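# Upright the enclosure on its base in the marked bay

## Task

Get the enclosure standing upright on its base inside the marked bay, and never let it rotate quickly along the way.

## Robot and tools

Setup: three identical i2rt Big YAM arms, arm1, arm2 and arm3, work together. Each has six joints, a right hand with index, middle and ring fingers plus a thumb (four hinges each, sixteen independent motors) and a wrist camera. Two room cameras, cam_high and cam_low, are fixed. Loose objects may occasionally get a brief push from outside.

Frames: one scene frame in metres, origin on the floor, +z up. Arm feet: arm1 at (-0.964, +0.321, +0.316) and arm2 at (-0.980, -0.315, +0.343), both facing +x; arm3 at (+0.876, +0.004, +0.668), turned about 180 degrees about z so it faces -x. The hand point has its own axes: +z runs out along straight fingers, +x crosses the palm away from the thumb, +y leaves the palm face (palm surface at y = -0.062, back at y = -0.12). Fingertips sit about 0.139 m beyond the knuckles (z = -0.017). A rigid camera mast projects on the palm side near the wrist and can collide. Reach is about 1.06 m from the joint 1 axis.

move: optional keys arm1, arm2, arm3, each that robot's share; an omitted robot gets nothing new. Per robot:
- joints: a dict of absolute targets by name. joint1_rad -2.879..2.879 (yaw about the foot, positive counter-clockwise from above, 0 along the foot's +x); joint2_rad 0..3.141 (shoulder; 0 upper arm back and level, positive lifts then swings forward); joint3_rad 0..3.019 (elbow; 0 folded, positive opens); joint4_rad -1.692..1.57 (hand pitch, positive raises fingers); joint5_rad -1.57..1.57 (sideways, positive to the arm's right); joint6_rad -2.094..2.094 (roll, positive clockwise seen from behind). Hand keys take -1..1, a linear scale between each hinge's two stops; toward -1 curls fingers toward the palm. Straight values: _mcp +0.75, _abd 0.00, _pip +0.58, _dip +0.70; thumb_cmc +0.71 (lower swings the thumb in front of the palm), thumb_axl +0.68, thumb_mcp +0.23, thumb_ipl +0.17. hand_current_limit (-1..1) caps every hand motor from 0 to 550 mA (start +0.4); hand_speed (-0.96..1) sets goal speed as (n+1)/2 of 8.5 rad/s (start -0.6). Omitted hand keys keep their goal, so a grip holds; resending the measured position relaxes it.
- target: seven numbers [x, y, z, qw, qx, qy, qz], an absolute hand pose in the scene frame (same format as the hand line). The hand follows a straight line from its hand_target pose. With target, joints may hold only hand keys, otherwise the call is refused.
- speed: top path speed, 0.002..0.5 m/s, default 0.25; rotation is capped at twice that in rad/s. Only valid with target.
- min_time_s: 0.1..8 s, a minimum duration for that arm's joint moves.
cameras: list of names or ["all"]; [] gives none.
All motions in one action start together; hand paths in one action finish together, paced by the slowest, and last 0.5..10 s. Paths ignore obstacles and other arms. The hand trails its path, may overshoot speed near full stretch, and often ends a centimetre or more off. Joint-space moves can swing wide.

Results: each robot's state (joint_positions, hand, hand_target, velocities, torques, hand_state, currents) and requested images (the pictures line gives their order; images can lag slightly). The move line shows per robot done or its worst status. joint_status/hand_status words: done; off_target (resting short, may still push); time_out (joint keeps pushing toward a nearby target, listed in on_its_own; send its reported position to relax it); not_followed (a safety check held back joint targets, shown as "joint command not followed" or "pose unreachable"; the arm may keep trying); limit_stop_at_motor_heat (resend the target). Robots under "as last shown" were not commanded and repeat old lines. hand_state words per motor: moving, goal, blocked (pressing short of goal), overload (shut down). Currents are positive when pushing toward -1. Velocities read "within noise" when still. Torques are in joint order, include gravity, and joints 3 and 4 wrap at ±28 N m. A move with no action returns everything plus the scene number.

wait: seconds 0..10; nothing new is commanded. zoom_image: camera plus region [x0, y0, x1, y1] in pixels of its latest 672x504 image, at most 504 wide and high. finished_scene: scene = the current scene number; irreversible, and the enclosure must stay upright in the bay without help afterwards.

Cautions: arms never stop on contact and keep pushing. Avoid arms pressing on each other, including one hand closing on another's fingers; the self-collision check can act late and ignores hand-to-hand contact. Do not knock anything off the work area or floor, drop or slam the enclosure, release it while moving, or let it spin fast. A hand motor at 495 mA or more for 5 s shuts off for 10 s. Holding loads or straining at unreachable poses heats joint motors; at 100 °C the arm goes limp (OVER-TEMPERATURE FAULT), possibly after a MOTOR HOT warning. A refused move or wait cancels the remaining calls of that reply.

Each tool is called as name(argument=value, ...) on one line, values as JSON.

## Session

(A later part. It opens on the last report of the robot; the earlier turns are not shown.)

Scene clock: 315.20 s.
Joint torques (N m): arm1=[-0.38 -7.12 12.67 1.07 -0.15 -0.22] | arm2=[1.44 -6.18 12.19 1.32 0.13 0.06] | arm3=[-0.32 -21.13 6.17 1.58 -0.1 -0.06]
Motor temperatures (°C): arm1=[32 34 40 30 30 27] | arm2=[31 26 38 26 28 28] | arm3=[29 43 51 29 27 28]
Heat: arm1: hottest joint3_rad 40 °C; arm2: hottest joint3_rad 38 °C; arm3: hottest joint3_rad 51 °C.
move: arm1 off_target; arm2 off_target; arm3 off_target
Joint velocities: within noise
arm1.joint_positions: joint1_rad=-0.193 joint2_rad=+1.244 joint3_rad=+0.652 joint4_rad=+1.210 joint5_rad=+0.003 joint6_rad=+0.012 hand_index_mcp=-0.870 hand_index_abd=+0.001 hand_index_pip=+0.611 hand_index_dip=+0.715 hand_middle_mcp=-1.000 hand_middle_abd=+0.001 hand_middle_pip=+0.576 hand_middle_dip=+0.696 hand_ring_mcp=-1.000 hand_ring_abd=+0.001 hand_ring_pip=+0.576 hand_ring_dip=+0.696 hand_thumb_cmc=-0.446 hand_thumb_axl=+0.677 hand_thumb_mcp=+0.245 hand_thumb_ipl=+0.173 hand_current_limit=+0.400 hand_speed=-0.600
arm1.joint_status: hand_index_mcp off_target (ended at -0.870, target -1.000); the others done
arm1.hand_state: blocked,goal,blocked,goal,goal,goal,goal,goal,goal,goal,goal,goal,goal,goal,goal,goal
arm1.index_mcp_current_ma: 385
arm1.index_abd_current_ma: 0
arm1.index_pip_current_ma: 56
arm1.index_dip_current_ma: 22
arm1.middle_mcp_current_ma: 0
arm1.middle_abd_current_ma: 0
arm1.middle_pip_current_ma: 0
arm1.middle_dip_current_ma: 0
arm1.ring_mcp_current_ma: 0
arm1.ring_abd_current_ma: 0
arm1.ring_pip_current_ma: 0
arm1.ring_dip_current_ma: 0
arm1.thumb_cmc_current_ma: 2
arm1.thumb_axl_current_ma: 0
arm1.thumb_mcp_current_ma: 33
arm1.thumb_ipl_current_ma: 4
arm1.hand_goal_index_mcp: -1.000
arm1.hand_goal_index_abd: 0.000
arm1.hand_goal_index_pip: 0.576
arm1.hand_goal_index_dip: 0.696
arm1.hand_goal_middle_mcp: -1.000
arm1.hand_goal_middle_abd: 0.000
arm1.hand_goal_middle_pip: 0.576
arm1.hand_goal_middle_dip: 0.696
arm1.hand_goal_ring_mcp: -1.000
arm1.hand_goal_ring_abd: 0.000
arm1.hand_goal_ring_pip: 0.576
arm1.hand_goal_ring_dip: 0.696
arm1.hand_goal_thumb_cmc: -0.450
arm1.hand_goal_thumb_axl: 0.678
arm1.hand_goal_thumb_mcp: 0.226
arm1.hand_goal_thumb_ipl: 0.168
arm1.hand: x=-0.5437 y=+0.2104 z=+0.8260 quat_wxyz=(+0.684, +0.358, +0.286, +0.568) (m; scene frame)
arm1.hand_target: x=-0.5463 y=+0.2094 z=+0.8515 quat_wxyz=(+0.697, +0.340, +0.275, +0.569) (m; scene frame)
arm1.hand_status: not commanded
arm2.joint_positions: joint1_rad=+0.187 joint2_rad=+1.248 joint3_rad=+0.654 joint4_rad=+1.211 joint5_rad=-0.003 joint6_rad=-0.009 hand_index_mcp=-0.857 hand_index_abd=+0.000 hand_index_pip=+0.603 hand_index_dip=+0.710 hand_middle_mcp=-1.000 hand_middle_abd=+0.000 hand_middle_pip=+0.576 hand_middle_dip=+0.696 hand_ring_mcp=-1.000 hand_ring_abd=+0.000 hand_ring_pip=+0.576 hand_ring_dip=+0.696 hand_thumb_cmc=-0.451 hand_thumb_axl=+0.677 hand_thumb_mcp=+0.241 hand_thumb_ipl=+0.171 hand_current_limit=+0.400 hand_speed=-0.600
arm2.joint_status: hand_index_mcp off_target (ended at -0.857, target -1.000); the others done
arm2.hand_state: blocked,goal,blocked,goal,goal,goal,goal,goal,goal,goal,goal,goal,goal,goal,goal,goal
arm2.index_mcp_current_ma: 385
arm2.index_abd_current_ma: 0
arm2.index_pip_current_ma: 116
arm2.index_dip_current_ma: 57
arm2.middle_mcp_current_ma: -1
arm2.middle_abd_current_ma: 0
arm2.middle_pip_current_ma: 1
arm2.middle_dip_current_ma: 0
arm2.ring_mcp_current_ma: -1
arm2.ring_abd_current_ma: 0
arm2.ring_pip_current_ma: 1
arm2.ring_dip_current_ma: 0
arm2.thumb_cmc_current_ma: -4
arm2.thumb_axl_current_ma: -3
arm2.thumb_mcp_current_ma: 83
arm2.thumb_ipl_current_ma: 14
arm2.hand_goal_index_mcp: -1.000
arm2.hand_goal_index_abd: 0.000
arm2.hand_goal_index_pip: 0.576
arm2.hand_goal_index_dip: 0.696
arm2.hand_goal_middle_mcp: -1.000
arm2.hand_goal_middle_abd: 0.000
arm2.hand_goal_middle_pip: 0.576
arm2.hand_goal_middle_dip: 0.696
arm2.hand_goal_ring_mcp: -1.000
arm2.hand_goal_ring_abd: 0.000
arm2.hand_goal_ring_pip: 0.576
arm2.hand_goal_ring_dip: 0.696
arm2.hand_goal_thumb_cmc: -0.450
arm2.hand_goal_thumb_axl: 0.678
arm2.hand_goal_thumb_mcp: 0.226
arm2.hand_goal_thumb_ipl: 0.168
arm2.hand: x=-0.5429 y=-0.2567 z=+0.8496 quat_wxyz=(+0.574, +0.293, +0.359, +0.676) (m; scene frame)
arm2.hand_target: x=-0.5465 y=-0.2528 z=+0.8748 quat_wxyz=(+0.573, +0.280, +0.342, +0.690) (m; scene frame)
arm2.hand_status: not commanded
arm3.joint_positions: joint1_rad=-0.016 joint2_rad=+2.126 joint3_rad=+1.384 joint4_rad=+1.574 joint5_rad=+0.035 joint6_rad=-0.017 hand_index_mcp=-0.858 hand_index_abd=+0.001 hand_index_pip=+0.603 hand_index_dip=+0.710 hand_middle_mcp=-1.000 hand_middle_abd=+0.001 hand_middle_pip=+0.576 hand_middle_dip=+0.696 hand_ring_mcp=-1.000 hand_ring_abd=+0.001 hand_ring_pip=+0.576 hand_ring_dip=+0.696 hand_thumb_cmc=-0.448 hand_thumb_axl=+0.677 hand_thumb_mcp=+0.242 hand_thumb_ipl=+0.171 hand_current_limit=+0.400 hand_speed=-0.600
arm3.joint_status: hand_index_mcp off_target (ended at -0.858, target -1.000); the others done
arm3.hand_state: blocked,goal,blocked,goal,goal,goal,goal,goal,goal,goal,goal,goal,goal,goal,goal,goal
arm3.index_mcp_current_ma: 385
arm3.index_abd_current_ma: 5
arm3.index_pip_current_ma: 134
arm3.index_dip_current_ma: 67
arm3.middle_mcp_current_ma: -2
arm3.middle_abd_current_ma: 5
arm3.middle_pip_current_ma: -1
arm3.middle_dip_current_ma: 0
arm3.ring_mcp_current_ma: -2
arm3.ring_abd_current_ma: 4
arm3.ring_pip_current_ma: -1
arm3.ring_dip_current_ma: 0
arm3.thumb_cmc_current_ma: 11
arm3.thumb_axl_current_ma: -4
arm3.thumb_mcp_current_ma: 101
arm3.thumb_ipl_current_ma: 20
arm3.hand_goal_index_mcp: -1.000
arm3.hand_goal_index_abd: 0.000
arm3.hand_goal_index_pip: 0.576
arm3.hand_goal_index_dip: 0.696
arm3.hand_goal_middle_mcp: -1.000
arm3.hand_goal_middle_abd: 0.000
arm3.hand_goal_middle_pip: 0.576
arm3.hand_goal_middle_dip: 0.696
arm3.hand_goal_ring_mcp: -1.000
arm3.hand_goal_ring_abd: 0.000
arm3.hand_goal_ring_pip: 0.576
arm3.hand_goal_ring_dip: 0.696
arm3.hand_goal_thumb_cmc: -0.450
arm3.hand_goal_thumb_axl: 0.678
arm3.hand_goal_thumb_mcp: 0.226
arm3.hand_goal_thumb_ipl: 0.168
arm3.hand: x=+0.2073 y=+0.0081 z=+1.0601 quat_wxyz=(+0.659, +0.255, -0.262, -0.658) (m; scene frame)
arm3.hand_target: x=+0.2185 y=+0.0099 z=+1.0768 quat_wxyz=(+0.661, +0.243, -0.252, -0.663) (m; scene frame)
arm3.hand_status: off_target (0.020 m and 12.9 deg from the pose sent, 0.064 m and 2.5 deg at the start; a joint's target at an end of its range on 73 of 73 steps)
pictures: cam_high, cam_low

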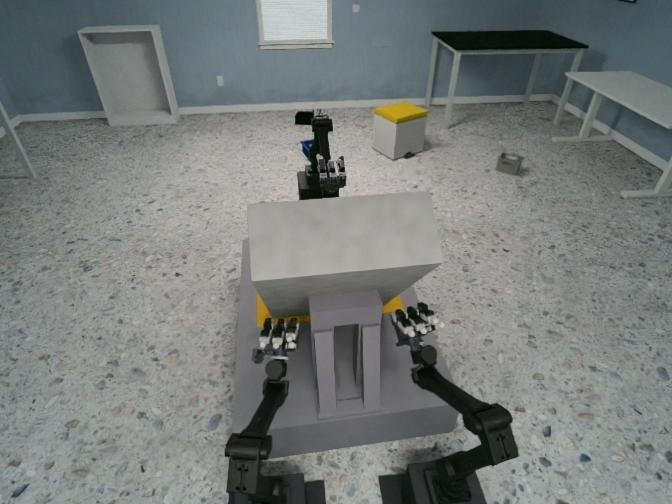

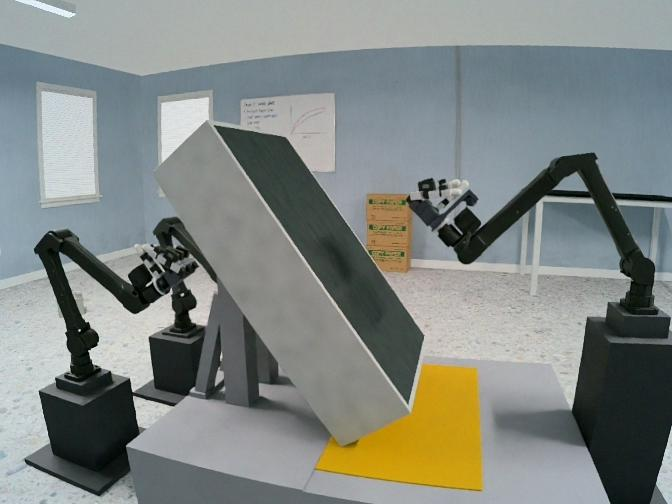

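move(arm1={"target": [-0.475, 0.215, 0.785, 0.6645, 0.2418, 0.2418, 0.6645], "speed": 0.1, "joints": {"hand_index_mcp": -0.84}}, arm2={"target": [-0.475, -0.225, 0.785, 0.6645, 0.2418, 0.2418, 0.6645], "speed": 0.1, "joints": {"hand_index_mcp": -0.84}}, arm3={"joints": {"hand_index_mcp": -0.84}}, cameras=["cam_high", "cam_low"])

Scene clock: 344.63 s.
Joint torques (N m): arm1=[0.79 -9 10.55 1.7 -0.06 0] | arm2=[1.61 -8.23 9.99 2.47 -0.08 -0.14] | arm3=[-0.56 -21.07 6.13 1.52 -0.11 -0.08]
Motor temperatures (°C): arm1=[32 34 43 30 29 27] | arm2=[31 26 42 25 28 27] | arm3=[29 39 44 29 27 28]
Heat: arm1: hottest joint3_rad 43 °C; arm2: hottest joint3_rad 42 °C; arm3: hottest joint3_rad 44 °C.
move: arm1 off_target; arm2 off_target; arm3 done
Joint velocities: within noise
arm1.joint_positions: joint1_rad=-0.187 joint2_rad=+1.613 joint3_rad=+0.798 joint4_rad=+1.558 joint5_rad=-0.113 joint6_rad=+0.119 hand_index_mcp=-0.841 hand_index_abd=+0.001 hand_index_pip=+0.586 hand_index_dip=+0.703 hand_middle_mcp=-1.000 hand_middle_abd=+0.001 hand_middle_pip=+0.576 hand_middle_dip=+0.696 hand_ring_mcp=-1.000 hand_ring_abd=+0.001 hand_ring_pip=+0.576 hand_ring_dip=+0.696 hand_thumb_cmc=-0.446 hand_thumb_axl=+0.677 hand_thumb_mcp=+0.242 hand_thumb_ipl=+0.173 hand_current_limit=+0.400 hand_speed=-0.600
arm1.joint_status: all done
arm1.hand_state: goal,goal,goal,goal,goal,goal,goal,goal,goal,goal,goal,goal,goal,goal,goal,goal
arm1.index_mcp_current_ma: 0
arm1.index_abd_current_ma: 0
arm1.index_pip_current_ma: 8
arm1.index_dip_current_ma: 5
arm1.middle_mcp_current_ma: 0
arm1.middle_abd_current_ma: 0
arm1.middle_pip_current_ma: 0
arm1.middle_dip_current_ma: 0
arm1.ring_mcp_current_ma: 0
arm1.ring_abd_current_ma: 0
arm1.ring_pip_current_ma: 0
arm1.ring_dip_current_ma: 0
arm1.thumb_cmc_current_ma: 2
arm1.thumb_axl_current_ma: 0
arm1.thumb_mcp_current_ma: 25
arm1.thumb_ipl_current_ma: 4
arm1.hand_goal_index_mcp: -0.840
arm1.hand_goal_index_abd: 0.000
arm1.hand_goal_index_pip: 0.576
arm1.hand_goal_index_dip: 0.696
arm1.hand_goal_middle_mcp: -1.000
arm1.hand_goal_middle_abd: 0.000
arm1.hand_goal_middle_pip: 0.576
arm1.hand_goal_middle_dip: 0.696
arm1.hand_goal_ring_mcp: -1.000
arm1.hand_goal_ring_abd: 0.000
arm1.hand_goal_ring_pip: 0.576
arm1.hand_goal_ring_dip: 0.696
arm1.hand_goal_thumb_cmc: -0.450
arm1.hand_goal_thumb_axl: 0.678
arm1.hand_goal_thumb_mcp: 0.226
arm1.hand_goal_thumb_ipl: 0.168
arm1.hand: x=-0.4794 y=+0.2127 z=+0.7737 quat_wxyz=(+0.653, +0.294, +0.277, +0.640) (m; scene frame)
arm1.hand_target: x=-0.4754 y=+0.2151 z=+0.7852 quat_wxyz=(+0.653, +0.278, +0.266, +0.652) (m; scene frame)
arm1.hand_status: off_target (0.012 m and 7.9 deg from the pose sent, 0.080 m and 18.2 deg at the start; a joint's target at an end of its range on 28 of 60 steps)
arm2.joint_positions: joint1_rad=+0.246 joint2_rad=+1.657 joint3_rad=+0.798 joint4_rad=+1.545 joint5_rad=+0.175 joint6_rad=-0.142 hand_index_mcp=-0.839 hand_index_abd=+0.000 hand_index_pip=+0.588 hand_index_dip=+0.704 hand_middle_mcp=-1.000 hand_middle_abd=+0.000 hand_middle_pip=+0.576 hand_middle_dip=+0.696 hand_ring_mcp=-1.000 hand_ring_abd=+0.000 hand_ring_pip=+0.576 hand_ring_dip=+0.696 hand_thumb_cmc=-0.451 hand_thumb_axl=+0.677 hand_thumb_mcp=+0.240 hand_thumb_ipl=+0.171 hand_current_limit=+0.400 hand_speed=-0.600
arm2.joint_status: all done
arm2.hand_state: goal,goal,goal,goal,goal,goal,goal,goal,goal,goal,goal,goal,goal,goal,goal,goal
arm2.index_mcp_current_ma: 3
arm2.index_abd_current_ma: 0
arm2.index_pip_current_ma: 47
arm2.index_dip_current_ma: 33
arm2.middle_mcp_current_ma: -1
arm2.middle_abd_current_ma: 0
arm2.middle_pip_current_ma: 1
arm2.middle_dip_current_ma: 0
arm2.ring_mcp_current_ma: -1
arm2.ring_abd_current_ma: 0
arm2.ring_pip_current_ma: 1
arm2.ring_dip_current_ma: 0
arm2.thumb_cmc_current_ma: -4
arm2.thumb_axl_current_ma: -3
arm2.thumb_mcp_current_ma: 74
arm2.thumb_ipl_current_ma: 14
arm2.hand_goal_index_mcp: -0.840
arm2.hand_goal_index_abd: 0.000
arm2.hand_goal_index_pip: 0.576
arm2.hand_goal_index_dip: 0.696
arm2.hand_goal_middle_mcp: -1.000
arm2.hand_goal_middle_abd: 0.000
arm2.hand_goal_middle_pip: 0.576
arm2.hand_goal_middle_dip: 0.696
arm2.hand_goal_ring_mcp: -1.000
arm2.hand_goal_ring_abd: 0.000
arm2.hand_goal_ring_pip: 0.576
arm2.hand_goal_ring_dip: 0.696
arm2.hand_goal_thumb_cmc: -0.450
arm2.hand_goal_thumb_axl: 0.678
arm2.hand_goal_thumb_mcp: 0.226
arm2.hand_goal_thumb_ipl: 0.168
arm2.hand: x=-0.4758 y=-0.2346 z=+0.7730 quat_wxyz=(+0.635, +0.305, +0.313, +0.637) (m; scene frame)
arm2.hand_target: x=-0.4754 y=-0.2252 z=+0.7852 quat_wxyz=(+0.639, +0.290, +0.300, +0.646) (m; scene frame)
arm2.hand_status: off_target (0.015 m and 11.9 deg from the pose sent, 0.099 m and 18.0 deg at the start; a joint's target at an end of its range on 33 of 60 steps)
arm3.joint_positions: joint1_rad=-0.016 joint2_rad=+2.126 joint3_rad=+1.384 joint4_rad=+1.574 joint5_rad=+0.035 joint6_rad=-0.017 hand_index_mcp=-0.840 hand_index_abd=+0.001 hand_index_pip=+0.588 hand_index_dip=+0.705 hand_middle_mcp=-1.000 hand_middle_abd=+0.001 hand_middle_pip=+0.576 hand_middle_dip=+0.696 hand_ring_mcp=-1.000 hand_ring_abd=+0.001 hand_ring_pip=+0.576 hand_ring_dip=+0.696 hand_thumb_cmc=-0.448 hand_thumb_axl=+0.677 hand_thumb_mcp=+0.241 hand_thumb_ipl=+0.171 hand_current_limit=+0.400 hand_speed=-0.600
arm3.joint_status: all done
arm3.hand_state: goal,goal,goal,goal,goal,goal,goal,goal,goal,goal,goal,goal,goal,goal,goal,goal
arm3.index_mcp_current_ma: -2
arm3.index_abd_current_ma: 5
arm3.index_pip_current_ma: 59
arm3.index_dip_current_ma: 42
arm3.middle_mcp_current_ma: -2
arm3.middle_abd_current_ma: 5
arm3.middle_pip_current_ma: -1
arm3.middle_dip_current_ma: 0
arm3.ring_mcp_current_ma: -1
arm3.ring_abd_current_ma: 4
arm3.ring_pip_current_ma: -1
arm3.ring_dip_current_ma: 0
arm3.thumb_cmc_current_ma: 11
arm3.thumb_axl_current_ma: -4
arm3.thumb_mcp_current_ma: 94
arm3.thumb_ipl_current_ma: 20
arm3.hand_goal_index_mcp: -0.840
arm3.hand_goal_index_abd: 0.000
arm3.hand_goal_index_pip: 0.576
arm3.hand_goal_index_dip: 0.696
arm3.hand_goal_middle_mcp: -1.000
arm3.hand_goal_middle_abd: 0.000
arm3.hand_goal_middle_pip: 0.576
arm3.hand_goal_middle_dip: 0.696
arm3.hand_goal_ring_mcp: -1.000
arm3.hand_goal_ring_abd: 0.000
arm3.hand_goal_ring_pip: 0.576
arm3.hand_goal_ring_dip: 0.696
arm3.hand_goal_thumb_cmc: -0.450
arm3.hand_goal_thumb_axl: 0.678
arm3.hand_goal_thumb_mcp: 0.226
arm3.hand_goal_thumb_ipl: 0.168
arm3.hand: x=+0.2073 y=+0.0081 z=+1.0601 quat_wxyz=(+0.659, +0.255, -0.262, -0.658) (m; scene frame)
arm3.hand_target: x=+0.2185 y=+0.0099 z=+1.0768 quat_wxyz=(+0.661, +0.243, -0.252, -0.663) (m; scene frame)
arm3.hand_status: not commanded
pictures: cam_high, cam_low

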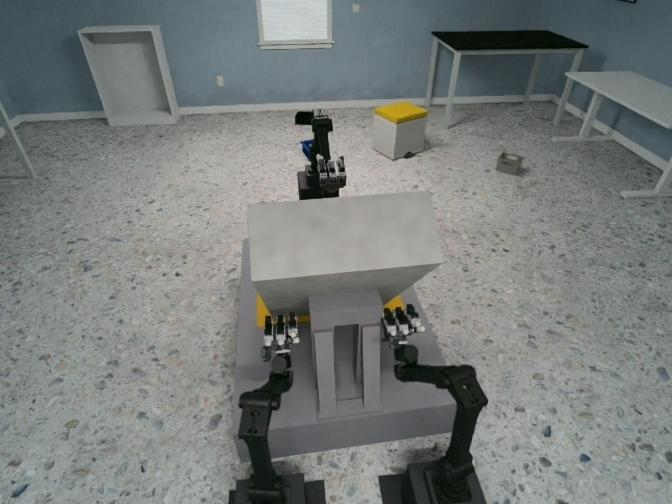

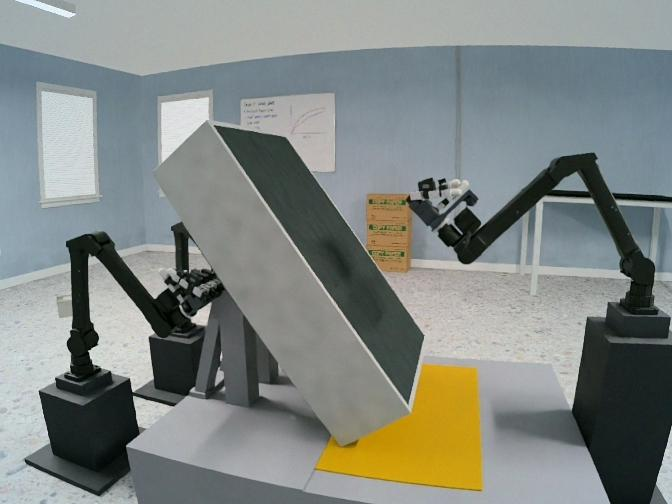

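move(arm1={"target": [-0.42, 0.215, 0.82, 0.6645, 0.2418, 0.2418, 0.6645], "speed": 0.04}, arm2={"target": [-0.42, -0.225, 0.82, 0.6645, 0.2418, 0.2418, 0.6645], "speed": 0.04}, cameras=["cam_low"])

move(arm1={"target": [-0.37, 0.215, 0.85, 0.6645, 0.2418, 0.2418, 0.6645], "speed": 0.04}, arm2={"target": [-0.37, -0.225, 0.85, 0.6645, 0.2418, 0.2418, 0.6645], "speed": 0.04}, cameras=["cam_high", "cam_low"])

Scene clock: 354.93 s.
Joint torques (N m): arm1=[0.85 -10.05 13.39 0.38 0.02 -0.03] | arm2=[1.08 -8.35 15.65 1.28 0.17 -0.51] | arm3=[-0.32 -21.13 6.22 1.7 -0.08 -0.06]
Motor temperatures (°C): arm1=[32 35 44 30 29 27] | arm2=[31 26 42 25 28 27] | arm3=[29 39 43 29 27 27]
Heat: arm1: hottest joint3_rad 44 °C; arm2: hottest joint3_rad 42 °C; arm3: hottest joint3_rad 43 °C.
move: arm1 off_target; arm2 off_target
Joint velocities: within noise
arm1.joint_positions: joint1_rad=-0.168 joint2_rad=+1.715 joint3_rad=+1.015 joint4_rad=+1.552 joint5_rad=-0.107 joint6_rad=+0.116 hand_index_mcp=-0.854 hand_index_abd=+0.001 hand_index_pip=+0.601 hand_index_dip=+0.709 hand_middle_mcp=-1.000 hand_middle_abd=+0.001 hand_middle_pip=+0.576 hand_middle_dip=+0.696 hand_ring_mcp=-1.000 hand_ring_abd=+0.001 hand_ring_pip=+0.576 hand_ring_dip=+0.696 hand_thumb_cmc=-0.446 hand_thumb_axl=+0.677 hand_thumb_mcp=+0.243 hand_thumb_ipl=+0.173 hand_current_limit=+0.400 hand_speed=-0.600
arm1.joint_status: not commanded
arm1.hand_state: goal,goal,blocked,goal,goal,goal,goal,goal,goal,goal,goal,goal,goal,goal,goal,goal
arm1.index_mcp_current_ma: -16
arm1.index_abd_current_ma: 0
arm1.index_pip_current_ma: 33
arm1.index_dip_current_ma: 12
arm1.middle_mcp_current_ma: 0
arm1.middle_abd_current_ma: 0
arm1.middle_pip_current_ma: 0
arm1.middle_dip_current_ma: 0
arm1.ring_mcp_current_ma: 0
arm1.ring_abd_current_ma: 0
arm1.ring_pip_current_ma: 0
arm1.ring_dip_current_ma: 0
arm1.thumb_cmc_current_ma: 2
arm1.thumb_axl_current_ma: 0
arm1.thumb_mcp_current_ma: 28
arm1.thumb_ipl_current_ma: 5
arm1.hand_goal_index_mcp: -0.840
arm1.hand_goal_index_abd: 0.000
arm1.hand_goal_index_pip: 0.576
arm1.hand_goal_index_dip: 0.696
arm1.hand_goal_middle_mcp: -1.000
arm1.hand_goal_middle_abd: 0.000
arm1.hand_goal_middle_pip: 0.576
arm1.hand_goal_middle_dip: 0.696
arm1.hand_goal_ring_mcp: -1.000
arm1.hand_goal_ring_abd: 0.000
arm1.hand_goal_ring_pip: 0.576
arm1.hand_goal_ring_dip: 0.696
arm1.hand_goal_thumb_cmc: -0.450
arm1.hand_goal_thumb_axl: 0.678
arm1.hand_goal_thumb_mcp: 0.226
arm1.hand_goal_thumb_ipl: 0.168
arm1.hand: x=-0.4364 y=+0.2138 z=+0.8078 quat_wxyz=(+0.666, +0.252, +0.249, +0.657) (m; scene frame)
arm1.hand_target: x=-0.4217 y=+0.2153 z=+0.8192 quat_wxyz=(+0.664, +0.242, +0.242, +0.664) (m; scene frame)
arm1.hand_status: off_target (0.020 m and 1.7 deg from the pose sent, 0.075 m and 7.9 deg at the start; a joint's target at an end of its range on 1 of 76 steps)
arm2.joint_positions: joint1_rad=+0.219 joint2_rad=+1.766 joint3_rad=+0.994 joint4_rad=+1.566 joint5_rad=+0.140 joint6_rad=-0.112 hand_index_mcp=-0.839 hand_index_abd=+0.000 hand_index_pip=+0.588 hand_index_dip=+0.704 hand_middle_mcp=-1.000 hand_middle_abd=+0.000 hand_middle_pip=+0.576 hand_middle_dip=+0.696 hand_ring_mcp=-1.000 hand_ring_abd=+0.001 hand_ring_pip=+0.576 hand_ring_dip=+0.696 hand_thumb_cmc=-0.451 hand_thumb_axl=+0.677 hand_thumb_mcp=+0.240 hand_thumb_ipl=+0.171 hand_current_limit=+0.400 hand_speed=-0.600
arm2.joint_status: not commanded
arm2.hand_state: goal,goal,goal,goal,goal,goal,goal,goal,goal,goal,goal,goal,goal,goal,goal,goal
arm2.index_mcp_current_ma: 3
arm2.index_abd_current_ma: 0
arm2.index_pip_current_ma: 47
arm2.index_dip_current_ma: 33
arm2.middle_mcp_current_ma: -1
arm2.middle_abd_current_ma: 0
arm2.middle_pip_current_ma: 1
arm2.middle_dip_current_ma: 0
arm2.ring_mcp_current_ma: -1
arm2.ring_abd_current_ma: 2
arm2.ring_pip_current_ma: 0
arm2.ring_dip_current_ma: 0
arm2.thumb_cmc_current_ma: -4
arm2.thumb_axl_current_ma: -3
arm2.thumb_mcp_current_ma: 74
arm2.thumb_ipl_current_ma: 14
arm2.hand_goal_index_mcp: -0.840
arm2.hand_goal_index_abd: 0.000
arm2.hand_goal_index_pip: 0.576
arm2.hand_goal_index_dip: 0.696
arm2.hand_goal_middle_mcp: -1.000
arm2.hand_goal_middle_abd: 0.000
arm2.hand_goal_middle_pip: 0.576
arm2.hand_goal_middle_dip: 0.696
arm2.hand_goal_ring_mcp: -1.000
arm2.hand_goal_ring_abd: 0.000
arm2.hand_goal_ring_pip: 0.576
arm2.hand_goal_ring_dip: 0.696
arm2.hand_goal_thumb_cmc: -0.450
arm2.hand_goal_thumb_axl: 0.678
arm2.hand_goal_thumb_mcp: 0.226
arm2.hand_goal_thumb_ipl: 0.168
arm2.hand: x=-0.4352 y=-0.2364 z=+0.7960 quat_wxyz=(+0.641, +0.274, +0.273, +0.663) (m; scene frame)
arm2.hand_target: x=-0.4233 y=-0.2256 z=+0.8187 quat_wxyz=(+0.660, +0.252, +0.253, +0.662) (m; scene frame)
arm2.hand_status: off_target (0.031 m and 5.8 deg from the pose sent, 0.074 m and 11.9 deg at the start; a joint's target at an end of its range on 76 of 76 steps)
arm3: as last shown
pictures: cam_low

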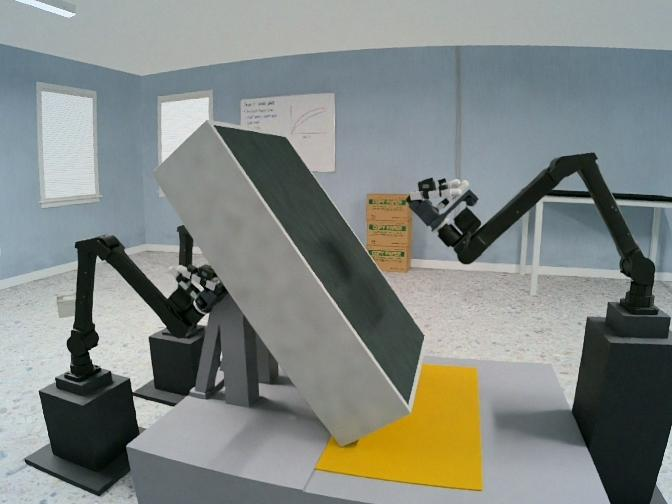

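Scene clock: 356.97 s.
Joint torques (N m): arm1=[2.14 -8.18 22.99 -3.06 0.07 -0.01] | arm2=[0.03 -6.89 25.21 -1.87 0.29 -1.35] | arm3=[-0.03 -21.36 6.24 1.62 -0.09 -0.07]
Motor temperatures (°C): arm1=[32 35 45 30 29 27] | arm2=[31 26 43 25 28 27] | arm3=[29 39 42 29 27 27]
Heat: arm1: hottest joint3_rad 45 °C; arm2: hottest joint3_rad 43 °C; arm3: hottest joint3_rad 42 °C.
move: arm1 off_target; arm2 off_target
Joint velocities: within noise
arm1.joint_positions: joint1_rad=-0.165 joint2_rad=+1.726 joint3_rad=+1.033 joint4_rad=+1.552 joint5_rad=-0.098 joint6_rad=+0.101 hand_index_mcp=-0.891 hand_index_abd=+0.001 hand_index_pip=+0.632 hand_index_dip=+0.726 hand_middle_mcp=-1.000 hand_middle_abd=+0.001 hand_middle_pip=+0.576 hand_middle_dip=+0.696 hand_ring_mcp=-1.000 hand_ring_abd=+0.001 hand_ring_pip=+0.576 hand_ring_dip=+0.696 hand_thumb_cmc=-0.446 hand_thumb_axl=+0.677 hand_thumb_mcp=+0.258 hand_thumb_ipl=+0.177 hand_current_limit=+0.400 hand_speed=-0.600
arm1.joint_status: not commanded
arm1.hand_state: blocked,goal,blocked,blocked,goal,goal,goal,goal,goal,goal,goal,goal,goal,goal,blocked,goal
arm1.index_mcp_current_ma: -105
arm1.index_abd_current_ma: 0
arm1.index_pip_current_ma: 111
arm1.index_dip_current_ma: 44
arm1.middle_mcp_current_ma: 0
arm1.middle_abd_current_ma: 0
arm1.middle_pip_current_ma: 0
arm1.middle_dip_current_ma: 0
arm1.ring_mcp_current_ma: 0
arm1.ring_abd_current_ma: 0
arm1.ring_pip_current_ma: 0
arm1.ring_dip_current_ma: 0
arm1.thumb_cmc_current_ma: 2
arm1.thumb_axl_current_ma: -1
arm1.thumb_mcp_current_ma: 69
arm1.thumb_ipl_current_ma: 12
arm1.hand_goal_index_mcp: -0.840
arm1.hand_goal_index_abd: 0.000
arm1.hand_goal_index_pip: 0.576
arm1.hand_goal_index_dip: 0.696
arm1.hand_goal_middle_mcp: -1.000
arm1.hand_goal_middle_abd: 0.000
arm1.hand_goal_middle_pip: 0.576
arm1.hand_goal_middle_dip: 0.696
arm1.hand_goal_ring_mcp: -1.000
arm1.hand_goal_ring_abd: 0.000
arm1.hand_goal_ring_pip: 0.576
arm1.hand_goal_ring_dip: 0.696
arm1.hand_goal_thumb_cmc: -0.450
arm1.hand_goal_thumb_axl: 0.678
arm1.hand_goal_thumb_mcp: 0.226
arm1.hand_goal_thumb_ipl: 0.168
arm1.hand: x=-0.4329 y=+0.2143 z=+0.8093 quat_wxyz=(+0.672, +0.250, +0.246, +0.652) (m; scene frame)
arm1.hand_target: x=-0.3871 y=+0.2186 z=+0.8428 quat_wxyz=(+0.664, +0.242, +0.242, +0.664) (m; scene frame)
arm1.hand_status: off_target (0.075 m and 1.9 deg from the pose sent, 0.079 m and 1.7 deg at the start)
arm2.joint_positions: joint1_rad=+0.212 joint2_rad=+1.782 joint3_rad=+1.011 joint4_rad=+1.558 joint5_rad=+0.124 joint6_rad=-0.014 hand_index_mcp=-0.839 hand_index_abd=+0.000 hand_index_pip=+0.588 hand_index_dip=+0.704 hand_middle_mcp=-1.000 hand_middle_abd=+0.000 hand_middle_pip=+0.576 hand_middle_dip=+0.696 hand_ring_mcp=-1.000 hand_ring_abd=+0.001 hand_ring_pip=+0.576 hand_ring_dip=+0.696 hand_thumb_cmc=-0.451 hand_thumb_axl=+0.677 hand_thumb_mcp=+0.240 hand_thumb_ipl=+0.171 hand_current_limit=+0.400 hand_speed=-0.600
arm2.joint_status: not commanded
arm2.hand_state: goal,goal,goal,goal,goal,goal,goal,goal,goal,goal,goal,goal,goal,goal,goal,goal
arm2.index_mcp_current_ma: 3
arm2.index_abd_current_ma: 0
arm2.index_pip_current_ma: 47
arm2.index_dip_current_ma: 33
arm2.middle_mcp_current_ma: -1
arm2.middle_abd_current_ma: 0
arm2.middle_pip_current_ma: 1
arm2.middle_dip_current_ma: 0
arm2.ring_mcp_current_ma: -1
arm2.ring_abd_current_ma: 2
arm2.ring_pip_current_ma: 0
arm2.ring_dip_current_ma: 0
arm2.thumb_cmc_current_ma: -4
arm2.thumb_axl_current_ma: -3
arm2.thumb_mcp_current_ma: 74
arm2.thumb_ipl_current_ma: 14
arm2.hand_goal_index_mcp: -0.840
arm2.hand_goal_index_abd: 0.000
arm2.hand_goal_index_pip: 0.576
arm2.hand_goal_index_dip: 0.696
arm2.hand_goal_middle_mcp: -1.000
arm2.hand_goal_middle_abd: 0.000
arm2.hand_goal_middle_pip: 0.576
arm2.hand_goal_middle_dip: 0.696
arm2.hand_goal_ring_mcp: -1.000
arm2.hand_goal_ring_abd: 0.000
arm2.hand_goal_ring_pip: 0.576
arm2.hand_goal_ring_dip: 0.696
arm2.hand_goal_thumb_cmc: -0.450
arm2.hand_goal_thumb_axl: 0.678
arm2.hand_goal_thumb_mcp: 0.226
arm2.hand_goal_thumb_ipl: 0.168
arm2.hand: x=-0.4251 y=-0.2438 z=+0.7913 quat_wxyz=(+0.607, +0.284, +0.266, +0.692) (m; scene frame)
arm2.hand_target: x=-0.3906 y=-0.2281 z=+0.8424 quat_wxyz=(+0.660, +0.247, +0.245, +0.666) (m; scene frame)
arm2.hand_status: off_target (0.083 m and 9.2 deg from the pose sent, 0.085 m and 5.8 deg at the start; a joint's target at an end of its range on 2 of 61 steps)
arm3: as last shown
pictures: cam_high, cam_low

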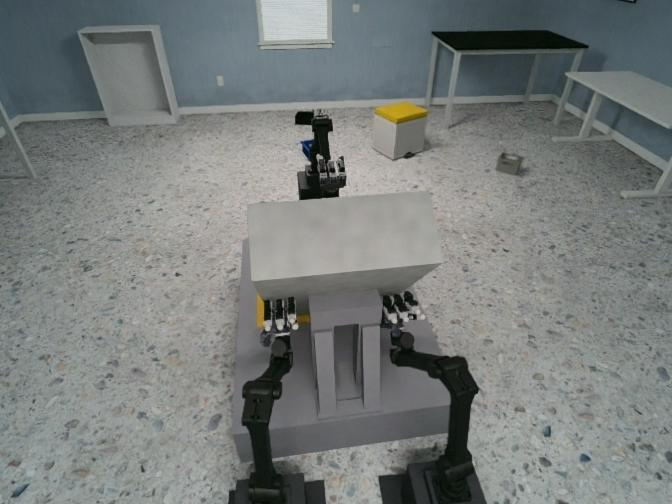

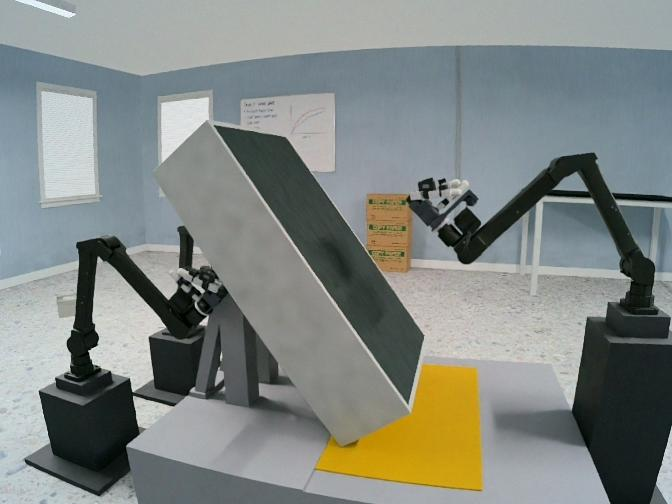

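move(arm1={"target": [-0.34, 0.215, 0.88, 0.6645, 0.2418, 0.2418, 0.6645], "speed": 0.04}, arm2={"target": [-0.34, -0.215, 0.88, 0.6645, 0.2418, 0.2418, 0.6645], "speed": 0.04}, cameras=["cam_low"])

Scene clock: 374.27 s.
Joint torques (N m): arm1=[2.61 -8.88 25.84 -4.67 0.2 -0.03] | arm2=[0.38 -7.06 27.18 -3.1 0.33 -1.43] | arm3=[-0.67 -21.13 6.32 1.58 -0.11 -0.06]
Motor temperatures (°C): arm1=[31 35 54 30 29 27] | arm2=[31 26 54 25 28 29] | arm3=[29 38 41 29 27 27]
Heat: arm1: hottest joint3_rad 54 °C; arm2: hottest joint3_rad 54 °C; arm3: hottest joint3_rad 41 °C.
move: arm1 off_target; arm2 off_target
Joint velocities: within noise
arm1.joint_positions: joint1_rad=-0.165 joint2_rad=+1.726 joint3_rad=+1.035 joint4_rad=+1.553 joint5_rad=-0.097 joint6_rad=+0.101 hand_index_mcp=-0.892 hand_index_abd=+0.001 hand_index_pip=+0.633 hand_index_dip=+0.726 hand_middle_mcp=-1.000 hand_middle_abd=+0.001 hand_middle_pip=+0.576 hand_middle_dip=+0.696 hand_ring_mcp=-1.000 hand_ring_abd=+0.001 hand_ring_pip=+0.576 hand_ring_dip=+0.696 hand_thumb_cmc=-0.446 hand_thumb_axl=+0.677 hand_thumb_mcp=+0.258 hand_thumb_ipl=+0.177 hand_current_limit=+0.400 hand_speed=-0.600
arm1.joint_status: not commanded
arm1.hand_state: blocked,goal,blocked,blocked,goal,goal,goal,goal,goal,goal,goal,goal,goal,goal,blocked,goal
arm1.index_mcp_current_ma: -108
arm1.index_abd_current_ma: 0
arm1.index_pip_current_ma: 114
arm1.index_dip_current_ma: 45
arm1.middle_mcp_current_ma: 0
arm1.middle_abd_current_ma: 0
arm1.middle_pip_current_ma: 0
arm1.middle_dip_current_ma: 0
arm1.ring_mcp_current_ma: 0
arm1.ring_abd_current_ma: 0
arm1.ring_pip_current_ma: 0
arm1.ring_dip_current_ma: 0
arm1.thumb_cmc_current_ma: 2
arm1.thumb_axl_current_ma: -1
arm1.thumb_mcp_current_ma: 70
arm1.thumb_ipl_current_ma: 12
arm1.hand_goal_index_mcp: -0.840
arm1.hand_goal_index_abd: 0.000
arm1.hand_goal_index_pip: 0.576
arm1.hand_goal_index_dip: 0.696
arm1.hand_goal_middle_mcp: -1.000
arm1.hand_goal_middle_abd: 0.000
arm1.hand_goal_middle_pip: 0.576
arm1.hand_goal_middle_dip: 0.696
arm1.hand_goal_ring_mcp: -1.000
arm1.hand_goal_ring_abd: 0.000
arm1.hand_goal_ring_pip: 0.576
arm1.hand_goal_ring_dip: 0.696
arm1.hand_goal_thumb_cmc: -0.450
arm1.hand_goal_thumb_axl: 0.678
arm1.hand_goal_thumb_mcp: 0.226
arm1.hand_goal_thumb_ipl: 0.168
arm1.hand: x=-0.4329 y=+0.2143 z=+0.8101 quat_wxyz=(+0.673, +0.249, +0.245, +0.653) (m; scene frame)
arm1.hand_target: x=-0.3811 y=+0.2206 z=+0.8586 quat_wxyz=(+0.664, +0.242, +0.242, +0.665) (m; scene frame)
arm1.hand_status: off_target (0.116 m and 1.9 deg from the pose sent, 0.117 m and 1.9 deg at the start; pose on its path clipped on 21 of 56 steps)
arm2.joint_positions: joint1_rad=+0.212 joint2_rad=+1.783 joint3_rad=+1.013 joint4_rad=+1.557 joint5_rad=+0.124 joint6_rad=-0.007 hand_index_mcp=-0.839 hand_index_abd=+0.000 hand_index_pip=+0.588 hand_index_dip=+0.704 hand_middle_mcp=-1.000 hand_middle_abd=+0.000 hand_middle_pip=+0.576 hand_middle_dip=+0.696 hand_ring_mcp=-1.000 hand_ring_abd=+0.001 hand_ring_pip=+0.576 hand_ring_dip=+0.696 hand_thumb_cmc=-0.451 hand_thumb_axl=+0.677 hand_thumb_mcp=+0.240 hand_thumb_ipl=+0.171 hand_current_limit=+0.400 hand_speed=-0.600
arm2.joint_status: not commanded
arm2.hand_state: goal,goal,goal,goal,goal,goal,goal,goal,goal,goal,goal,goal,goal,goal,goal,goal
arm2.index_mcp_current_ma: 3
arm2.index_abd_current_ma: 0
arm2.index_pip_current_ma: 47
arm2.index_dip_current_ma: 33
arm2.middle_mcp_current_ma: -1
arm2.middle_abd_current_ma: 0
arm2.middle_pip_current_ma: 1
arm2.middle_dip_current_ma: 0
arm2.ring_mcp_current_ma: -1
arm2.ring_abd_current_ma: 2
arm2.ring_pip_current_ma: 0
arm2.ring_dip_current_ma: 0
arm2.thumb_cmc_current_ma: -4
arm2.thumb_axl_current_ma: -3
arm2.thumb_mcp_current_ma: 74
arm2.thumb_ipl_current_ma: 14
arm2.hand_goal_index_mcp: -0.840
arm2.hand_goal_index_abd: 0.000
arm2.hand_goal_index_pip: 0.576
arm2.hand_goal_index_dip: 0.696
arm2.hand_goal_middle_mcp: -1.000
arm2.hand_goal_middle_abd: 0.000
arm2.hand_goal_middle_pip: 0.576
arm2.hand_goal_middle_dip: 0.696
arm2.hand_goal_ring_mcp: -1.000
arm2.hand_goal_ring_abd: 0.000
arm2.hand_goal_ring_pip: 0.576
arm2.hand_goal_ring_dip: 0.696
arm2.hand_goal_thumb_cmc: -0.450
arm2.hand_goal_thumb_axl: 0.678
arm2.hand_goal_thumb_mcp: 0.226
arm2.hand_goal_thumb_ipl: 0.168
arm2.hand: x=-0.4243 y=-0.2443 z=+0.7912 quat_wxyz=(+0.605, +0.285, +0.265, +0.695) (m; scene frame)
arm2.hand_target: x=-0.3857 y=-0.2252 z=+0.8516 quat_wxyz=(+0.660, +0.247, +0.245, +0.666) (m; scene frame)
arm2.hand_status: off_target (0.126 m and 9.5 deg from the pose sent, 0.126 m and 9.2 deg at the start; pose on its path clipped on 35 of 63 steps)
arm3: as last shown
pictures: cam_low

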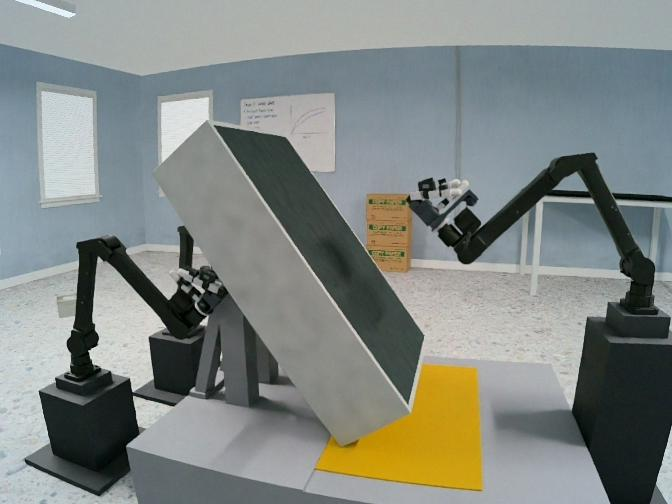

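move(arm1={"target": [-0.51, 0.215, 0.76, 0.6409, 0.2988, 0.2988, 0.6409], "speed": 0.08}, arm2={"target": [-0.51, -0.225, 0.76, 0.6409, 0.2988, 0.2988, 0.6409], "speed": 0.08}, arm3={"target": [0.16, 0.01, 1.114, 0.5417, 0.4545, -0.4545, -0.5417], "speed": 0.2})

move(arm1={"target": [-0.65, 0.21, 0.96, 0.6409, 0.2988, 0.2988, 0.6409], "speed": 0.15}, arm2={"target": [-0.65, -0.215, 0.96, 0.6409, 0.2988, 0.2988, 0.6409], "speed": 0.15}, cameras=["cam_high", "cam_low"])

Scene clock: 481.57 s.
Joint torques (N m): arm1=[0.67 -11.34 0.75 1.72 -0.09 -0.11] | arm2=[0.15 -10.34 0.94 2.44 0.02 -0.02] | arm3=[-0.5 -18.43 9.98 1.59 -0.18 0.06]
Motor temperatures (°C): arm1=[31 33 50 30 29 27] | arm2=[30 26 54 25 27 28] | arm3=[29 38 42 29 27 27]
Heat: arm1: hottest joint3_rad 50 °C; arm2: hottest joint3_rad 54 °C; arm3: hottest joint3_rad 42 °C.
move: arm1 limit_stop_at_motor_heat; arm2 limit_stop_at_motor_heat; arm3 off_target
OVER-TEMPERATURE FAULT: MOTORS OFF. Before this call, the motor of arm1's joint3_rad reached 100 °C; the stop lasted 59 seconds. Robot arm1 was limp: it may have fallen or been pushed. Robot arm1 ran none of this call's commands: an arm, its gripper or tool too, takes no command until a result says that it accepts commands again. OVER-TEMPERATURE FAULT: MOTORS OFF. Before this call, the motor of arm2's joint3_rad reached 100 °C; the stop lasted 59 seconds. Robot arm2 was limp: it may have fallen or been pushed. Robot arm2 ran none of this call's commands. Robot arm1's motors are on again: robot arm1 holds where the fault left it. Robot arm2's motors are on again: robot arm2 holds where the fault left it. Those arms accept commands again.
Joint velocities: arm1=[-0.005 -0.063 0.1 0.002 0.066 0.11] | arm2=[within noise] | arm3=[within noise]
arm1.joint_positions: joint1_rad=-0.281 joint2_rad=+2.320 joint3_rad=+0.695 joint4_rad=+1.575 joint5_rad=-0.657 joint6_rad=-0.046 hand_index_mcp=-0.832 hand_index_abd=-0.002 hand_index_pip=+0.584 hand_index_dip=+0.701 hand_middle_mcp=-1.000 hand_middle_abd=-0.001 hand_middle_pip=+0.574 hand_middle_dip=+0.696 hand_ring_mcp=-1.000 hand_ring_abd=-0.001 hand_ring_pip=+0.573 hand_ring_dip=+0.696 hand_thumb_cmc=-0.450 hand_thumb_axl=+0.676 hand_thumb_mcp=+0.233 hand_thumb_ipl=+0.172 hand_current_limit=+0.400 hand_speed=-0.600
arm1.joint_status: not commanded
arm1.hand_state: goal,goal,goal,goal,goal,goal,goal,goal,goal,goal,goal,goal,goal,goal,goal,goal
arm1.index_mcp_current_ma: 6
arm1.index_abd_current_ma: 0
arm1.index_pip_current_ma: 6
arm1.index_dip_current_ma: 3
arm1.middle_mcp_current_ma: 0
arm1.middle_abd_current_ma: 0
arm1.middle_pip_current_ma: -1
arm1.middle_dip_current_ma: 0
arm1.ring_mcp_current_ma: 0
arm1.ring_abd_current_ma: 0
arm1.ring_pip_current_ma: -1
arm1.ring_dip_current_ma: 0
arm1.thumb_cmc_current_ma: 0
arm1.thumb_axl_current_ma: -1
arm1.thumb_mcp_current_ma: 7
arm1.thumb_ipl_current_ma: 3
arm1.hand_goal_index_mcp: -0.840
arm1.hand_goal_index_abd: 0.000
arm1.hand_goal_index_pip: 0.576
arm1.hand_goal_index_dip: 0.696
arm1.hand_goal_middle_mcp: -1.000
arm1.hand_goal_middle_abd: 0.000
arm1.hand_goal_middle_pip: 0.576
arm1.hand_goal_middle_dip: 0.696
arm1.hand_goal_ring_mcp: -1.000
arm1.hand_goal_ring_abd: 0.000
arm1.hand_goal_ring_pip: 0.576
arm1.hand_goal_ring_dip: 0.696
arm1.hand_goal_thumb_cmc: -0.450
arm1.hand_goal_thumb_axl: 0.678
arm1.hand_goal_thumb_mcp: 0.226
arm1.hand_goal_thumb_ipl: 0.168
arm1.on_its_own: joint1_rad is held at -0.282, not at its first target -0.138, since a limit_stop_at_motor_heat; joint2_rad is held at +2.330, not at its first target +1.771, since a limit_stop_at_motor_heat; joint3_rad is held at +0.693, not at its first target +1.250, since a limit_stop_at_motor_heat; joint4_rad is held at +1.571, not at its first target +1.398, since a limit_stop_at_motor_heat; joint5_rad is held at -0.658, not at its first target -0.094, since a limit_stop_at_motor_heat; joint6_rad is held at -0.046, not at its first target +0.107, since a limit_stop_at_motor_heat
arm1.hand: x=-0.4245 y=+0.2574 z=+0.3710 quat_wxyz=(+0.395, +0.402, +0.597, +0.571) (m; scene frame)
arm1.hand_target: x=-0.4257 y=+0.2578 z=+0.3647 quat_wxyz=(+0.390, +0.407, +0.599, +0.569) (m; scene frame)
arm1.hand_status: limit_stop_at_motor_heat (0.401 m and 46.9 deg from the pose sent, 0.092 m and 9.3 deg at the start; pose on its path clipped on 1 of 1 steps; a joint's target at an end of its range on 1 of 1 steps)
arm2.joint_positions: joint1_rad=+0.202 joint2_rad=+2.382 joint3_rad=+0.723 joint4_rad=+1.566 joint5_rad=+0.136 joint6_rad=+0.016 hand_index_mcp=-0.833 hand_index_abd=+0.002 hand_index_pip=+0.585 hand_index_dip=+0.702 hand_middle_mcp=-1.000 hand_middle_abd=+0.000 hand_middle_pip=+0.574 hand_middle_dip=+0.696 hand_ring_mcp=-1.000 hand_ring_abd=+0.000 hand_ring_pip=+0.574 hand_ring_dip=+0.696 hand_thumb_cmc=-0.449 hand_thumb_axl=+0.677 hand_thumb_mcp=+0.233 hand_thumb_ipl=+0.171 hand_current_limit=+0.400 hand_speed=-0.600
arm2.joint_status: not commanded
arm2.hand_state: goal,goal,goal,goal,goal,goal,goal,goal,goal,goal,goal,goal,goal,goal,goal,goal
arm2.index_mcp_current_ma: 31
arm2.index_abd_current_ma: 6
arm2.index_pip_current_ma: 34
arm2.index_dip_current_ma: 22
arm2.middle_mcp_current_ma: 0
arm2.middle_abd_current_ma: 1
arm2.middle_pip_current_ma: -9
arm2.middle_dip_current_ma: -1
arm2.ring_mcp_current_ma: 0
arm2.ring_abd_current_ma: 0
arm2.ring_pip_current_ma: -9
arm2.ring_dip_current_ma: -1
arm2.thumb_cmc_current_ma: 5
arm2.thumb_axl_current_ma: -5
arm2.thumb_mcp_current_ma: 38
arm2.thumb_ipl_current_ma: 15
arm2.hand_goal_index_mcp: -0.840
arm2.hand_goal_index_abd: 0.000
arm2.hand_goal_index_pip: 0.576
arm2.hand_goal_index_dip: 0.696
arm2.hand_goal_middle_mcp: -1.000
arm2.hand_goal_middle_abd: 0.000
arm2.hand_goal_middle_pip: 0.576
arm2.hand_goal_middle_dip: 0.696
arm2.hand_goal_ring_mcp: -1.000
arm2.hand_goal_ring_abd: 0.000
arm2.hand_goal_ring_pip: 0.576
arm2.hand_goal_ring_dip: 0.696
arm2.hand_goal_thumb_cmc: -0.450
arm2.hand_goal_thumb_axl: 0.678
arm2.hand_goal_thumb_mcp: 0.226
arm2.hand_goal_thumb_ipl: 0.168
arm2.on_its_own: joint2_rad is held at +2.393, not at its first target +1.835, since a limit_stop_at_motor_heat; joint3_rad is held at +0.722, not at its first target +1.256, since a limit_stop_at_motor_heat; joint4_rad is held at +1.561, not at its first target +1.457, since a limit_stop_at_motor_heat; joint6_rad is held at +0.016, not at its first target -0.140, since a limit_stop_at_motor_heat
arm2.hand: x=-0.4212 y=-0.2562 z=+0.3619 quat_wxyz=(+0.463, +0.509, +0.539, +0.486) (m; scene frame)
arm2.hand_target: x=-0.4225 y=-0.2565 z=+0.3548 quat_wxyz=(+0.459, +0.512, +0.543, +0.481) (m; scene frame)
arm2.hand_status: limit_stop_at_motor_heat (0.409 m and 45.8 deg from the pose sent, 0.093 m and 8.5 deg at the start; pose on its path clipped on 1 of 1 steps; a joint's target at an end of its range on 1 of 1 steps)
arm3.joint_positions: joint1_rad=-0.016 joint2_rad=+1.738 joint3_rad=+1.233 joint4_rad=+0.664 joint5_rad=+0.031 joint6_rad=-0.014 hand_index_mcp=-0.839 hand_index_abd=+0.001 hand_index_pip=+0.588 hand_index_dip=+0.703 hand_middle_mcp=-1.000 hand_middle_abd=+0.001 hand_middle_pip=+0.576 hand_middle_dip=+0.696 hand_ring_mcp=-1.000 hand_ring_abd=+0.001 hand_ring_pip=+0.576 hand_ring_dip=+0.696 hand_thumb_cmc=-0.448 hand_thumb_axl=+0.677 hand_thumb_mcp=+0.240 hand_thumb_ipl=+0.171 hand_current_limit=+0.400 hand_speed=-0.600
arm3.joint_status: not commanded
arm3.hand_state: goal,goal,goal,goal,goal,goal,goal,goal,goal,goal,goal,goal,goal,goal,goal,goal
arm3.index_mcp_current_ma: 5
arm3.index_abd_current_ma: 5
arm3.index_pip_current_ma: 56
arm3.index_dip_current_ma: 36
arm3.middle_mcp_current_ma: -1
arm3.middle_abd_current_ma: 5
arm3.middle_pip_current_ma: -1
arm3.middle_dip_current_ma: 0
arm3.ring_mcp_current_ma: -1
arm3.ring_abd_current_ma: 4
arm3.ring_pip_current_ma: -1
arm3.ring_dip_current_ma: 0
arm3.thumb_cmc_current_ma: 11
arm3.thumb_axl_current_ma: -4
arm3.thumb_mcp_current_ma: 87
arm3.thumb_ipl_current_ma: 20
arm3.hand_goal_index_mcp: -0.840
arm3.hand_goal_index_abd: 0.000
arm3.hand_goal_index_pip: 0.576
arm3.hand_goal_index_dip: 0.696
arm3.hand_goal_middle_mcp: -1.000
arm3.hand_goal_middle_abd: 0.000
arm3.hand_goal_middle_pip: 0.576
arm3.hand_goal_middle_dip: 0.696
arm3.hand_goal_ring_mcp: -1.000
arm3.hand_goal_ring_abd: 0.000
arm3.hand_goal_ring_pip: 0.576
arm3.hand_goal_ring_dip: 0.696
arm3.hand_goal_thumb_cmc: -0.450
arm3.hand_goal_thumb_axl: 0.678
arm3.hand_goal_thumb_mcp: 0.226
arm3.hand_goal_thumb_ipl: 0.168
arm3.hand: x=+0.1548 y=+0.0058 z=+1.0925 quat_wxyz=(+0.533, +0.465, -0.458, -0.539) (m; scene frame)
arm3.hand_target: x=+0.1603 y=+0.0099 z=+1.1138 quat_wxyz=(+0.542, +0.454, -0.454, -0.542) (m; scene frame)
arm3.hand_status: off_target (0.022 m and 1.6 deg from the pose sent, 0.072 m and 37.1 deg at the start)
pictures: none

not run: a stop came earlier in this reply.

move(arm1={"joints": {"joint1_rad": -0.25, "joint2_rad": 1.3, "joint3_rad": 0.65, "joint4_rad": 1.2, "joint5_rad": 0.0, "joint6_rad": 0.0}, "min_time_s": 4}, arm2={"joints": {"joint1_rad": 0.2, "joint2_rad": 1.3, "joint3_rad": 0.65, "joint4_rad": 1.2, "joint5_rad": 0.0, "joint6_rad": 0.0}, "min_time_s": 4}, cameras=["cam_high", "cam_low"])

Scene clock: 493.97 s.
Joint torques (N m): arm1=[0.85 -7 7.36 1.11 0.11 0.01] | arm2=[0.15 -6.3 8.32 1.44 -0.16 -0.11] | arm3=[-0.67 -18.43 9.99 1.51 -0.16 0.04]
Motor temperatures (°C): arm1=[31 34 46 30 29 27] | arm2=[30 26 50 25 27 28] | arm3=[29 38 43 29 27 27]
Heat: arm1: hottest joint3_rad 46 °C; arm2: hottest joint3_rad 50 °C; arm3: hottest joint3_rad 43 °C.
move: arm1 done; arm2 done
Joint velocities: within noise
arm1.joint_positions: joint1_rad=-0.258 joint2_rad=+1.302 joint3_rad=+0.661 joint4_rad=+1.210 joint5_rad=-0.003 joint6_rad=-0.012 hand_index_mcp=-0.832 hand_index_abd=-0.002 hand_index_pip=+0.584 hand_index_dip=+0.701 hand_middle_mcp=-1.000 hand_middle_abd=-0.001 hand_middle_pip=+0.574 hand_middle_dip=+0.696 hand_ring_mcp=-1.000 hand_ring_abd=-0.001 hand_ring_pip=+0.573 hand_ring_dip=+0.696 hand_thumb_cmc=-0.450 hand_thumb_axl=+0.676 hand_thumb_mcp=+0.233 hand_thumb_ipl=+0.172 hand_current_limit=+0.400 hand_speed=-0.600
arm1.joint_status: all done
arm1.hand_state: goal,goal,goal,goal,goal,goal,goal,goal,goal,goal,goal,goal,goal,goal,goal,goal
arm1.index_mcp_current_ma: 6
arm1.index_abd_current_ma: 0
arm1.index_pip_current_ma: 6
arm1.index_dip_current_ma: 3
arm1.middle_mcp_current_ma: 0
arm1.middle_abd_current_ma: 0
arm1.middle_pip_current_ma: -1
arm1.middle_dip_current_ma: 0
arm1.ring_mcp_current_ma: 0
arm1.ring_abd_current_ma: 0
arm1.ring_pip_current_ma: -1
arm1.ring_dip_current_ma: 0
arm1.thumb_cmc_current_ma: 0
arm1.thumb_axl_current_ma: -1
arm1.thumb_mcp_current_ma: 7
arm1.thumb_ipl_current_ma: 3
arm1.hand_goal_index_mcp: -0.840
arm1.hand_goal_index_abd: 0.000
arm1.hand_goal_index_pip: 0.576
arm1.hand_goal_index_dip: 0.696
arm1.hand_goal_middle_mcp: -1.000
arm1.hand_goal_middle_abd: 0.000
arm1.hand_goal_middle_pip: 0.576
arm1.hand_goal_middle_dip: 0.696
arm1.hand_goal_ring_mcp: -1.000
arm1.hand_goal_ring_abd: 0.000
arm1.hand_goal_ring_pip: 0.576
arm1.hand_goal_ring_dip: 0.696
arm1.hand_goal_thumb_cmc: -0.450
arm1.hand_goal_thumb_axl: 0.678
arm1.hand_goal_thumb_mcp: 0.226
arm1.hand_goal_thumb_ipl: 0.168
arm1.hand: x=-0.5305 y=+0.1807 z=+0.8066 quat_wxyz=(+0.698, +0.379, +0.294, +0.531) (m; scene frame)
arm1.hand_target: x=-0.5285 y=+0.1825 z=+0.8003 quat_wxyz=(+0.690, +0.387, +0.298, +0.535) (m; scene frame)
arm1.hand_status: not commanded
arm2.joint_positions: joint1_rad=+0.202 joint2_rad=+1.307 joint3_rad=+0.648 joint4_rad=+1.211 joint5_rad=+0.003 joint6_rad=+0.009 hand_index_mcp=-0.833 hand_index_abd=+0.002 hand_index_pip=+0.585 hand_index_dip=+0.702 hand_middle_mcp=-1.000 hand_middle_abd=+0.000 hand_middle_pip=+0.574 hand_middle_dip=+0.696 hand_ring_mcp=-1.000 hand_ring_abd=+0.000 hand_ring_pip=+0.574 hand_ring_dip=+0.696 hand_thumb_cmc=-0.449 hand_thumb_axl=+0.677 hand_thumb_mcp=+0.233 hand_thumb_ipl=+0.171 hand_current_limit=+0.400 hand_speed=-0.600
arm2.joint_status: all done
arm2.hand_state: goal,goal,goal,goal,goal,goal,goal,goal,goal,goal,goal,goal,goal,goal,goal,goal
arm2.index_mcp_current_ma: 31
arm2.index_abd_current_ma: 6
arm2.index_pip_current_ma: 34
arm2.index_dip_current_ma: 22
arm2.middle_mcp_current_ma: 0
arm2.middle_abd_current_ma: 1
arm2.middle_pip_current_ma: -9
arm2.middle_dip_current_ma: -1
arm2.ring_mcp_current_ma: 0
arm2.ring_abd_current_ma: 0
arm2.ring_pip_current_ma: -9
arm2.ring_dip_current_ma: -1
arm2.thumb_cmc_current_ma: 5
arm2.thumb_axl_current_ma: -5
arm2.thumb_mcp_current_ma: 38
arm2.thumb_ipl_current_ma: 15
arm2.hand_goal_index_mcp: -0.840
arm2.hand_goal_index_abd: 0.000
arm2.hand_goal_index_pip: 0.576
arm2.hand_goal_index_dip: 0.696
arm2.hand_goal_middle_mcp: -1.000
arm2.hand_goal_middle_abd: 0.000
arm2.hand_goal_middle_pip: 0.576
arm2.hand_goal_middle_dip: 0.696
arm2.hand_goal_ring_mcp: -1.000
arm2.hand_goal_ring_abd: 0.000
arm2.hand_goal_ring_pip: 0.576
arm2.hand_goal_ring_dip: 0.696
arm2.hand_goal_thumb_cmc: -0.450
arm2.hand_goal_thumb_axl: 0.678
arm2.hand_goal_thumb_mcp: 0.226
arm2.hand_goal_thumb_ipl: 0.168
arm2.hand: x=-0.5224 y=-0.2489 z=+0.8213 quat_wxyz=(+0.554, +0.314, +0.378, +0.672) (m; scene frame)
arm2.hand_target: x=-0.5228 y=-0.2486 z=+0.8237 quat_wxyz=(+0.557, +0.312, +0.381, +0.669) (m; scene frame)
arm2.hand_status: not commanded
arm3: as last shown
pictures: cam_high, cam_low

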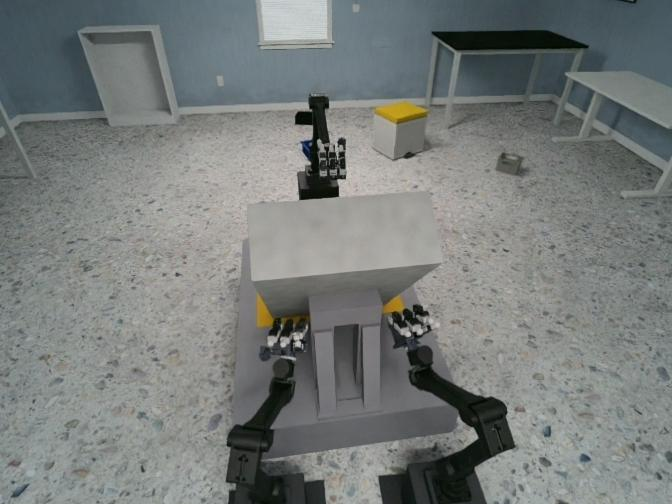

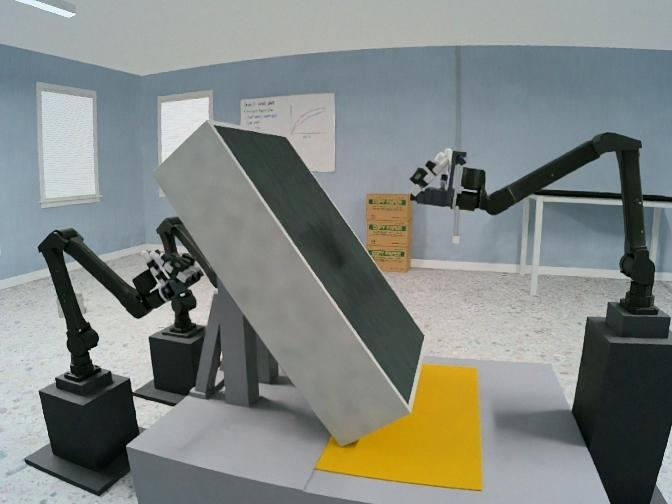

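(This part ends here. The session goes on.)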